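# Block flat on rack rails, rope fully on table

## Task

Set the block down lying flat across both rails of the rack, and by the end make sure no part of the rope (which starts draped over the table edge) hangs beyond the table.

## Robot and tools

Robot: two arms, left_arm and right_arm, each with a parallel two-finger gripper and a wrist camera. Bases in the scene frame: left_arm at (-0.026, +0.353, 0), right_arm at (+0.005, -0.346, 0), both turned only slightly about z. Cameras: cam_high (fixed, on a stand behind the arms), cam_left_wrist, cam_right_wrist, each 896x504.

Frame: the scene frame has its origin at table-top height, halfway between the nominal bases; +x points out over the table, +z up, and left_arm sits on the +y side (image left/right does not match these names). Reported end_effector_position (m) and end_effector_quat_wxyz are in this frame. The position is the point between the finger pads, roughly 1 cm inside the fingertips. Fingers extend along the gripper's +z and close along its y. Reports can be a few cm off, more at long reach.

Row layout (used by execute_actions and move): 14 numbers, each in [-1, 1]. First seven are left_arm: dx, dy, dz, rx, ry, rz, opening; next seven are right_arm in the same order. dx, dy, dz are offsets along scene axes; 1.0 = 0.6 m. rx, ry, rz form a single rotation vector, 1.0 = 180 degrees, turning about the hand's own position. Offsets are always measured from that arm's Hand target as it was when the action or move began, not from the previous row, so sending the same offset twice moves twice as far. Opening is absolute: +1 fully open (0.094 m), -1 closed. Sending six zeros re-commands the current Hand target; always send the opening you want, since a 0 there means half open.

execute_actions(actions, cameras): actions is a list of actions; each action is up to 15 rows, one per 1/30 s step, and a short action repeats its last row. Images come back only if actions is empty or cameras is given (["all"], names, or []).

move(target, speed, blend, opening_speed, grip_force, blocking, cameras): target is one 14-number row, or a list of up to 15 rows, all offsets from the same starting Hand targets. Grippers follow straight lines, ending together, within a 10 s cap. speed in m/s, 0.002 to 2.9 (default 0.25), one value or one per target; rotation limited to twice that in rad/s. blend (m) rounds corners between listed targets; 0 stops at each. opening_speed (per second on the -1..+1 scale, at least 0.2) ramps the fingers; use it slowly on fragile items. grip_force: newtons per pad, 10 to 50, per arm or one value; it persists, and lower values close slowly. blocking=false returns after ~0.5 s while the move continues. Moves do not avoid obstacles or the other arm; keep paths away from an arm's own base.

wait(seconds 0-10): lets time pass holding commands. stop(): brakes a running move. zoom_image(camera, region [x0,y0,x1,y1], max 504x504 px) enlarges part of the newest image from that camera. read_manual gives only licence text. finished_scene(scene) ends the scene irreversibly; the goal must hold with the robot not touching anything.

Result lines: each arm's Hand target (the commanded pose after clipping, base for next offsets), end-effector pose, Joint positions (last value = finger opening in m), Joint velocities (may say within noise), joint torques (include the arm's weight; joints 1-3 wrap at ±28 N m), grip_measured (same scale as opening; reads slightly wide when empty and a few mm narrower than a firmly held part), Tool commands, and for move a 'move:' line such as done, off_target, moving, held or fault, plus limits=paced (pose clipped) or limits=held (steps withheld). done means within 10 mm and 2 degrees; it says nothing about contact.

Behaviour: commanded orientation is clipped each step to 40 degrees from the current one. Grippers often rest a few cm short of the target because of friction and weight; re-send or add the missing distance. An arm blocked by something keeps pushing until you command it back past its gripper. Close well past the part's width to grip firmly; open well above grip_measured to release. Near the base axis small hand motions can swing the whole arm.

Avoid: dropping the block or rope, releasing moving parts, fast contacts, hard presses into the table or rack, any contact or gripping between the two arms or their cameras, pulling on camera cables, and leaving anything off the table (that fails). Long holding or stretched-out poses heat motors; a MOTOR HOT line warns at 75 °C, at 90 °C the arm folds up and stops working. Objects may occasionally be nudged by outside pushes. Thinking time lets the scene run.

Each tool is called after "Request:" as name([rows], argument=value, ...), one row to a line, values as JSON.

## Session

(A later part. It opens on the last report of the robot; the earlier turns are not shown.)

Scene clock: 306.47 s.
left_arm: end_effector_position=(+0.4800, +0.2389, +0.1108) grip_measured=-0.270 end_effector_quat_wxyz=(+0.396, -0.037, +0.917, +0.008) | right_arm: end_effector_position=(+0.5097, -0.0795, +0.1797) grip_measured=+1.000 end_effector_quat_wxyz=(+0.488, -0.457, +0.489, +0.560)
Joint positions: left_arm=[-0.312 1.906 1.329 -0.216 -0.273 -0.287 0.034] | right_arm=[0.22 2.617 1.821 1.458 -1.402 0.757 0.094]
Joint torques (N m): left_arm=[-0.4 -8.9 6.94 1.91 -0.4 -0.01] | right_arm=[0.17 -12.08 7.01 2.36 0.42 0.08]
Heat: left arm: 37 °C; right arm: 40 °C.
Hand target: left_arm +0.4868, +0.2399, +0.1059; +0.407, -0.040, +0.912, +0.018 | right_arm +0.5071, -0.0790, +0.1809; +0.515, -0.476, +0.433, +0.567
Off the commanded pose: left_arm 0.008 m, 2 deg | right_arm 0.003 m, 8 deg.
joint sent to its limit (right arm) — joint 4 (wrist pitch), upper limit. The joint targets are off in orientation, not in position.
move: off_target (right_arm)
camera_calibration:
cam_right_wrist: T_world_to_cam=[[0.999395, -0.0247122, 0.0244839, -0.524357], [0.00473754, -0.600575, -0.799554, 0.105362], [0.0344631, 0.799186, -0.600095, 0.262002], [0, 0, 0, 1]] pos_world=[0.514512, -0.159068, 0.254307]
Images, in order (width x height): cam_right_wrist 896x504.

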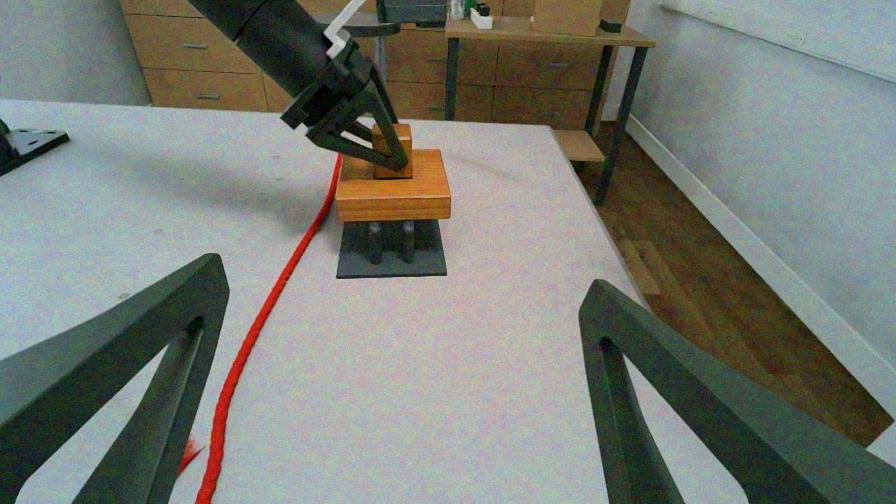

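Request:
move(target=[-0.003,0,-0.013,-0.0006,0.0065,0,-1,0,0,0,0,0,0,1], speed=0.03, cameras=["cam_right_wrist"])

Request:
zoom_image(camera="cam_right_wrist", region=[300, 120, 480, 290])

Scene clock: 318.40 s.
left_arm: end_effector_position=(+0.4817, +0.2383, +0.1103) grip_measured=-0.270 end_effector_quat_wxyz=(+0.399, -0.038, +0.916, +0.008) | right_arm: end_effector_position=(+0.5097, -0.0795, +0.1797) grip_measured=+1.000 end_effector_quat_wxyz=(+0.488, -0.457, +0.489, +0.560)
Joint positions: left_arm=[-0.312 1.91 1.329 -0.206 -0.273 -0.287 0.034] | right_arm=[0.22 2.617 1.821 1.458 -1.402 0.757 0.094]
Joint torques (N m): left_arm=[-0.17 -8.36 6.69 1.76 -0.29 0.02] | right_arm=[0.23 -12.14 6.98 2.35 0.4 0.09]
Heat: left arm: 36 °C; right arm: 40 °C.
Hand target: left_arm +0.4850, +0.2399, +0.0981; +0.398, -0.040, +0.916, +0.017 | right_arm +0.5071, -0.0790, +0.1809; +0.515, -0.476, +0.433, +0.567
Off the commanded pose: left_arm 0.013 m, 1 deg | right_arm 0.003 m, 8 deg.
joint sent to its limit (right arm) — joint 4 (wrist pitch), upper limit. The joint targets are off in orientation, not in position.
move: off_target (left_arm, right_arm)
camera_calibration:
cam_right_wrist: T_world_to_cam=[[0.999395, -0.0247122, 0.0244839, -0.524357], [0.00473754, -0.600575, -0.799554, 0.105362], [0.0344631, 0.799186, -0.600095, 0.262002], [0, 0, 0, 1]] pos_world=[0.514512, -0.159068, 0.254307]
Images, in order (width x height): cam_right_wrist 896x504.

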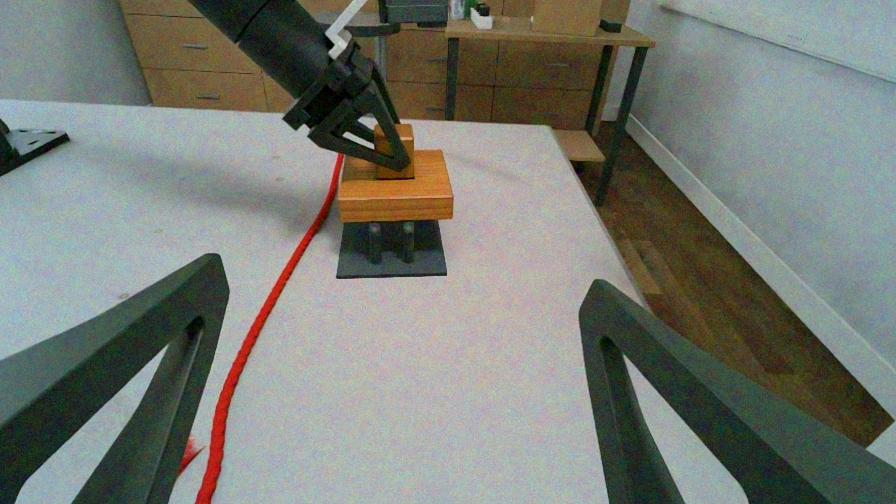

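Scaled by 2.800 from the camera's 896x504 image, which has a finer 1280x720 frame.

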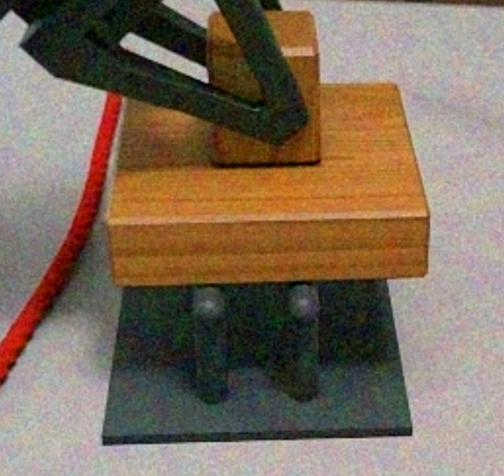

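Request:
move(target=[0.004,-0.001,0.02,0.001,-0.011,0,-1,0,0,0,0,0,0,1], speed=0.03, cameras=["cam_right_wrist"])

Request:
zoom_image(camera="cam_right_wrist", region=[300, 120, 480, 290])

Scene clock: 326.30 s.
left_arm: end_effector_position=(+0.4823, +0.2381, +0.1109) grip_measured=-0.270 end_effector_quat_wxyz=(+0.400, -0.038, +0.916, +0.007) | right_arm: end_effector_position=(+0.5097, -0.0795, +0.1797) grip_measured=+1.000 end_effector_quat_wxyz=(+0.488, -0.457, +0.489, +0.560)
Joint positions: left_arm=[-0.312 1.91 1.329 -0.202 -0.273 -0.287 0.034] | right_arm=[0.22 2.617 1.821 1.458 -1.402 0.757 0.094]
Joint torques (N m): left_arm=[-0.61 -9.78 6.69 1.89 -0.43 0.07] | right_arm=[0.27 -12.11 6.98 2.33 0.42 0.06]
Heat: left arm: 37 °C; right arm: 40 °C.
Hand target: left_arm +0.4874, +0.2393, +0.1102; +0.414, -0.040, +0.909, +0.018 | right_arm +0.5071, -0.0790, +0.1809; +0.515, -0.476, +0.433, +0.567
Off the commanded pose: left_arm 0.005 m, 2 deg | right_arm 0.003 m, 8 deg.
joint sent to its limit (right arm) — joint 4 (wrist pitch), upper limit. The joint targets are off in orientation, not in position.
move: off_target (right_arm)
camera_calibration:
cam_right_wrist: T_world_to_cam=[[0.999395, -0.0247122, 0.0244839, -0.524357], [0.00473754, -0.600575, -0.799554, 0.105362], [0.0344631, 0.799186, -0.600095, 0.262002], [0, 0, 0, 1]] pos_world=[0.514512, -0.159068, 0.254307]
Images, in order (width x height): cam_right_wrist 896x504.

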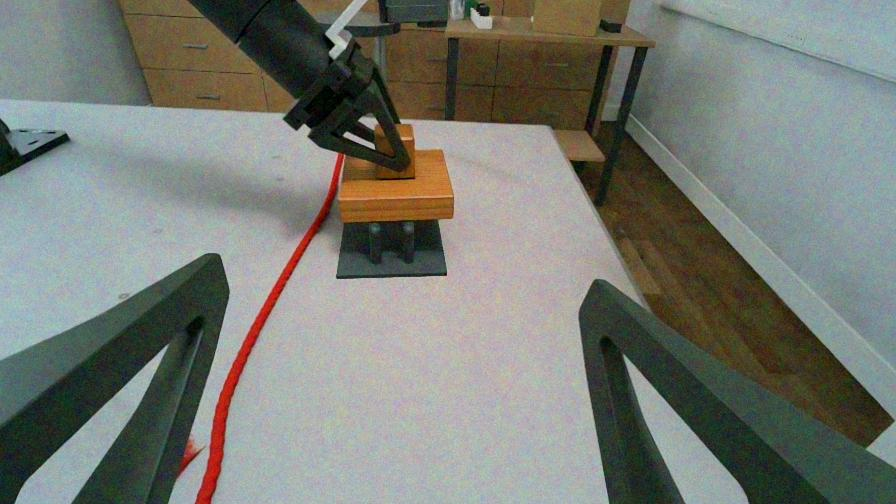

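Scaled by 2.800 from the camera's 896x504 image, which has a finer 1280x720 frame.

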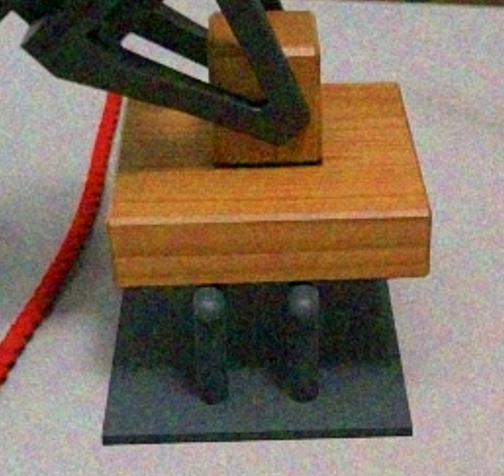

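Request:
move(target=[0,0,0,0,0,0,0.5,0,0,0,0,0,0,1], speed=0.03, opening_speed=0.6, cameras=["cam_right_wrist"])

Request:
zoom_image(camera="cam_right_wrist", region=[300, 120, 480, 290])

Scene clock: 333.37 s.
left_arm: end_effector_position=(+0.4868, +0.2382, +0.1160) grip_measured=+0.498 end_effector_quat_wxyz=(+0.413, -0.041, +0.910, +0.007) | right_arm: end_effector_position=(+0.5097, -0.0795, +0.1797) grip_measured=+1.000 end_effector_quat_wxyz=(+0.488, -0.457, +0.489, +0.560)
Joint positions: left_arm=[-0.312 1.91 1.329 -0.175 -0.282 -0.287 0.07] | right_arm=[0.22 2.617 1.821 1.458 -1.402 0.757 0.094]
Joint torques (N m): left_arm=[-0.29 -9.78 6.6 1.71 -0.32 0.1] | right_arm=[0.17 -12.07 6.97 2.36 0.42 0.09]
Heat: left arm: 37 °C; right arm: 40 °C.
Hand target: left_arm +0.4874, +0.2394, +0.1102; +0.414, -0.040, +0.909, +0.018 | right_arm +0.5071, -0.0790, +0.1809; +0.515, -0.476, +0.433, +0.567
Off the commanded pose: left_arm 0.006 m, 1 deg | right_arm 0.003 m, 8 deg.
joint sent to its limit (right arm) — joint 4 (wrist pitch), upper limit. The joint targets are off in orientation, not in position.
move: off_target (right_arm)
camera_calibration:
cam_right_wrist: T_world_to_cam=[[0.999395, -0.0247122, 0.0244839, -0.524357], [0.00473754, -0.600575, -0.799554, 0.105362], [0.0344631, 0.799186, -0.600095, 0.262002], [0, 0, 0, 1]] pos_world=[0.514512, -0.159068, 0.254307]
Images, in order (width x height): cam_right_wrist 896x504.

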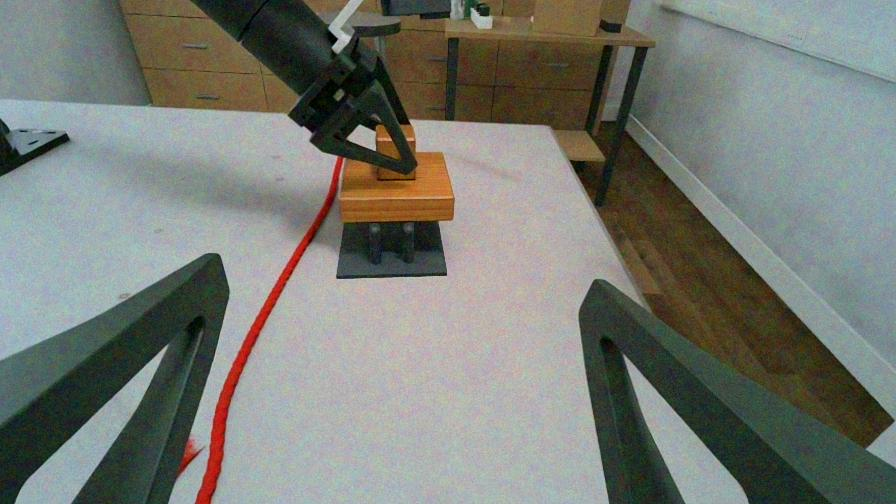

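Scaled by 2.800 from the camera's 896x504 image, which has a finer 1280x720 frame.

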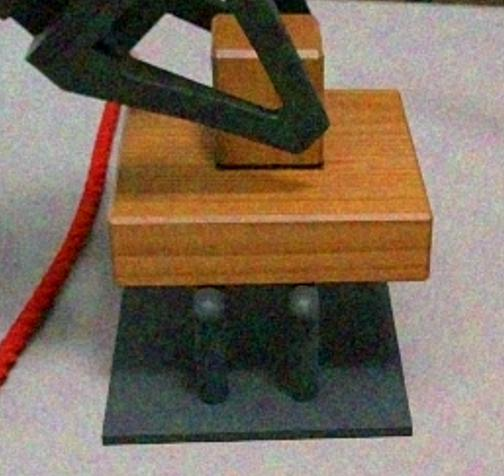

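Request:
move(target=[-0.13,-0.01,0.125,0,0,0,0.5,0,0,0,0,0,0,1], speed=0.08, cameras=["cam_high","cam_right_wrist"])

Scene clock: 341.70 s.
left_arm: end_effector_position=(+0.4149, +0.2287, +0.1779) grip_measured=+0.498 end_effector_quat_wxyz=(+0.407, -0.033, +0.913, +0.011) | right_arm: end_effector_position=(+0.5097, -0.0795, +0.1797) grip_measured=+1.000 end_effector_quat_wxyz=(+0.488, -0.457, +0.489, +0.560)
Joint positions: left_arm=[-0.405 1.627 1.253 -0.417 -0.347 -0.339 0.07] | right_arm=[0.22 2.617 1.821 1.458 -1.402 0.757 0.094]
Joint torques (N m): left_arm=[-0.65 -10.47 6.56 1.37 -0.4 -0.1] | right_arm=[0.25 -12.08 6.99 2.35 0.4 0.08]
Heat: left arm: 37 °C; right arm: 40 °C.
Hand target: left_arm +0.4094, +0.2333, +0.1852; +0.414, -0.040, +0.909, +0.018 | right_arm +0.5071, -0.0790, +0.1809; +0.515, -0.476, +0.433, +0.567
Off the commanded pose: left_arm 0.010 m, 1 deg | right_arm 0.003 m, 8 deg.
joint sent to its limit (right arm) — joint 4 (wrist pitch), upper limit. The joint targets are off in orientation, not in position.
move: off_target (right_arm)
camera_calibration:
cam_right_wrist: T_world_to_cam=[[0.999395, -0.0247122, 0.0244839, -0.524357], [0.00473754, -0.600575, -0.799554, 0.105362], [0.0344631, 0.799186, -0.600095, 0.262002], [0, 0, 0, 1]] pos_world=[0.514512, -0.159068, 0.254307]
Images, in order (width x height): cam_high 896x504, cam_right_wrist 896x504.

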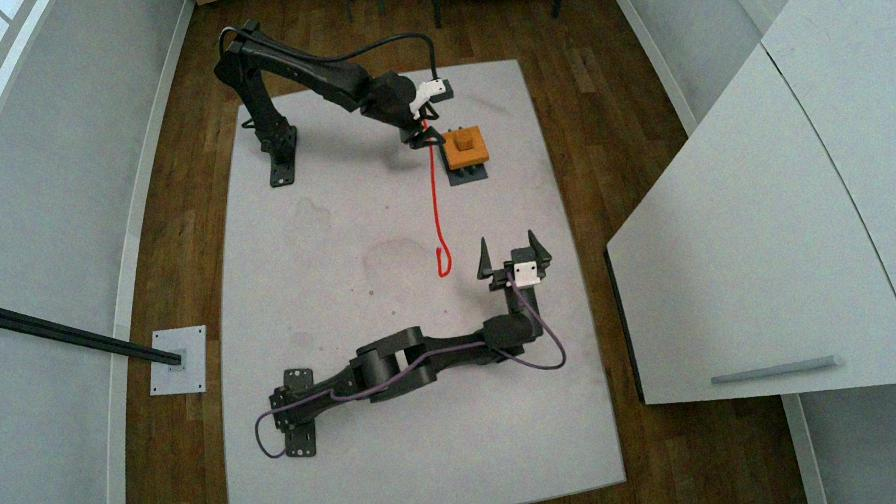

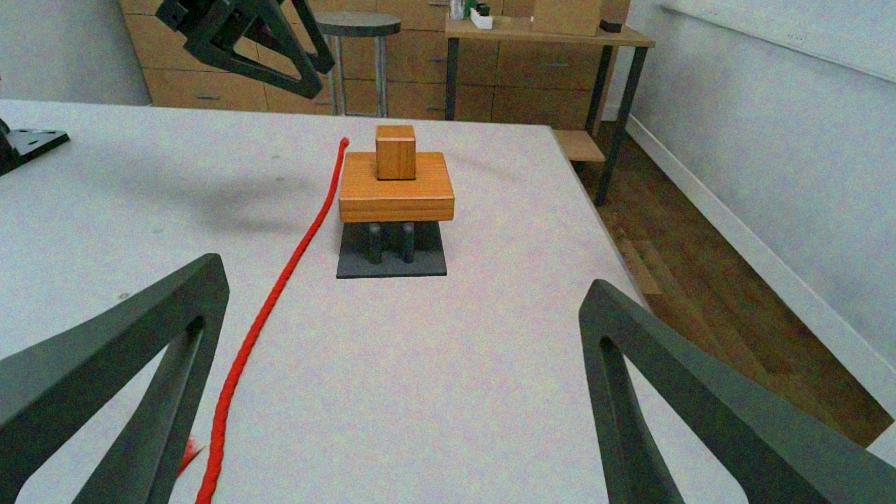

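Block rests flat on both rails, and the rope is fully on the table.

Request:
finished_scene(scene=2)

The scene is finished: the task was done.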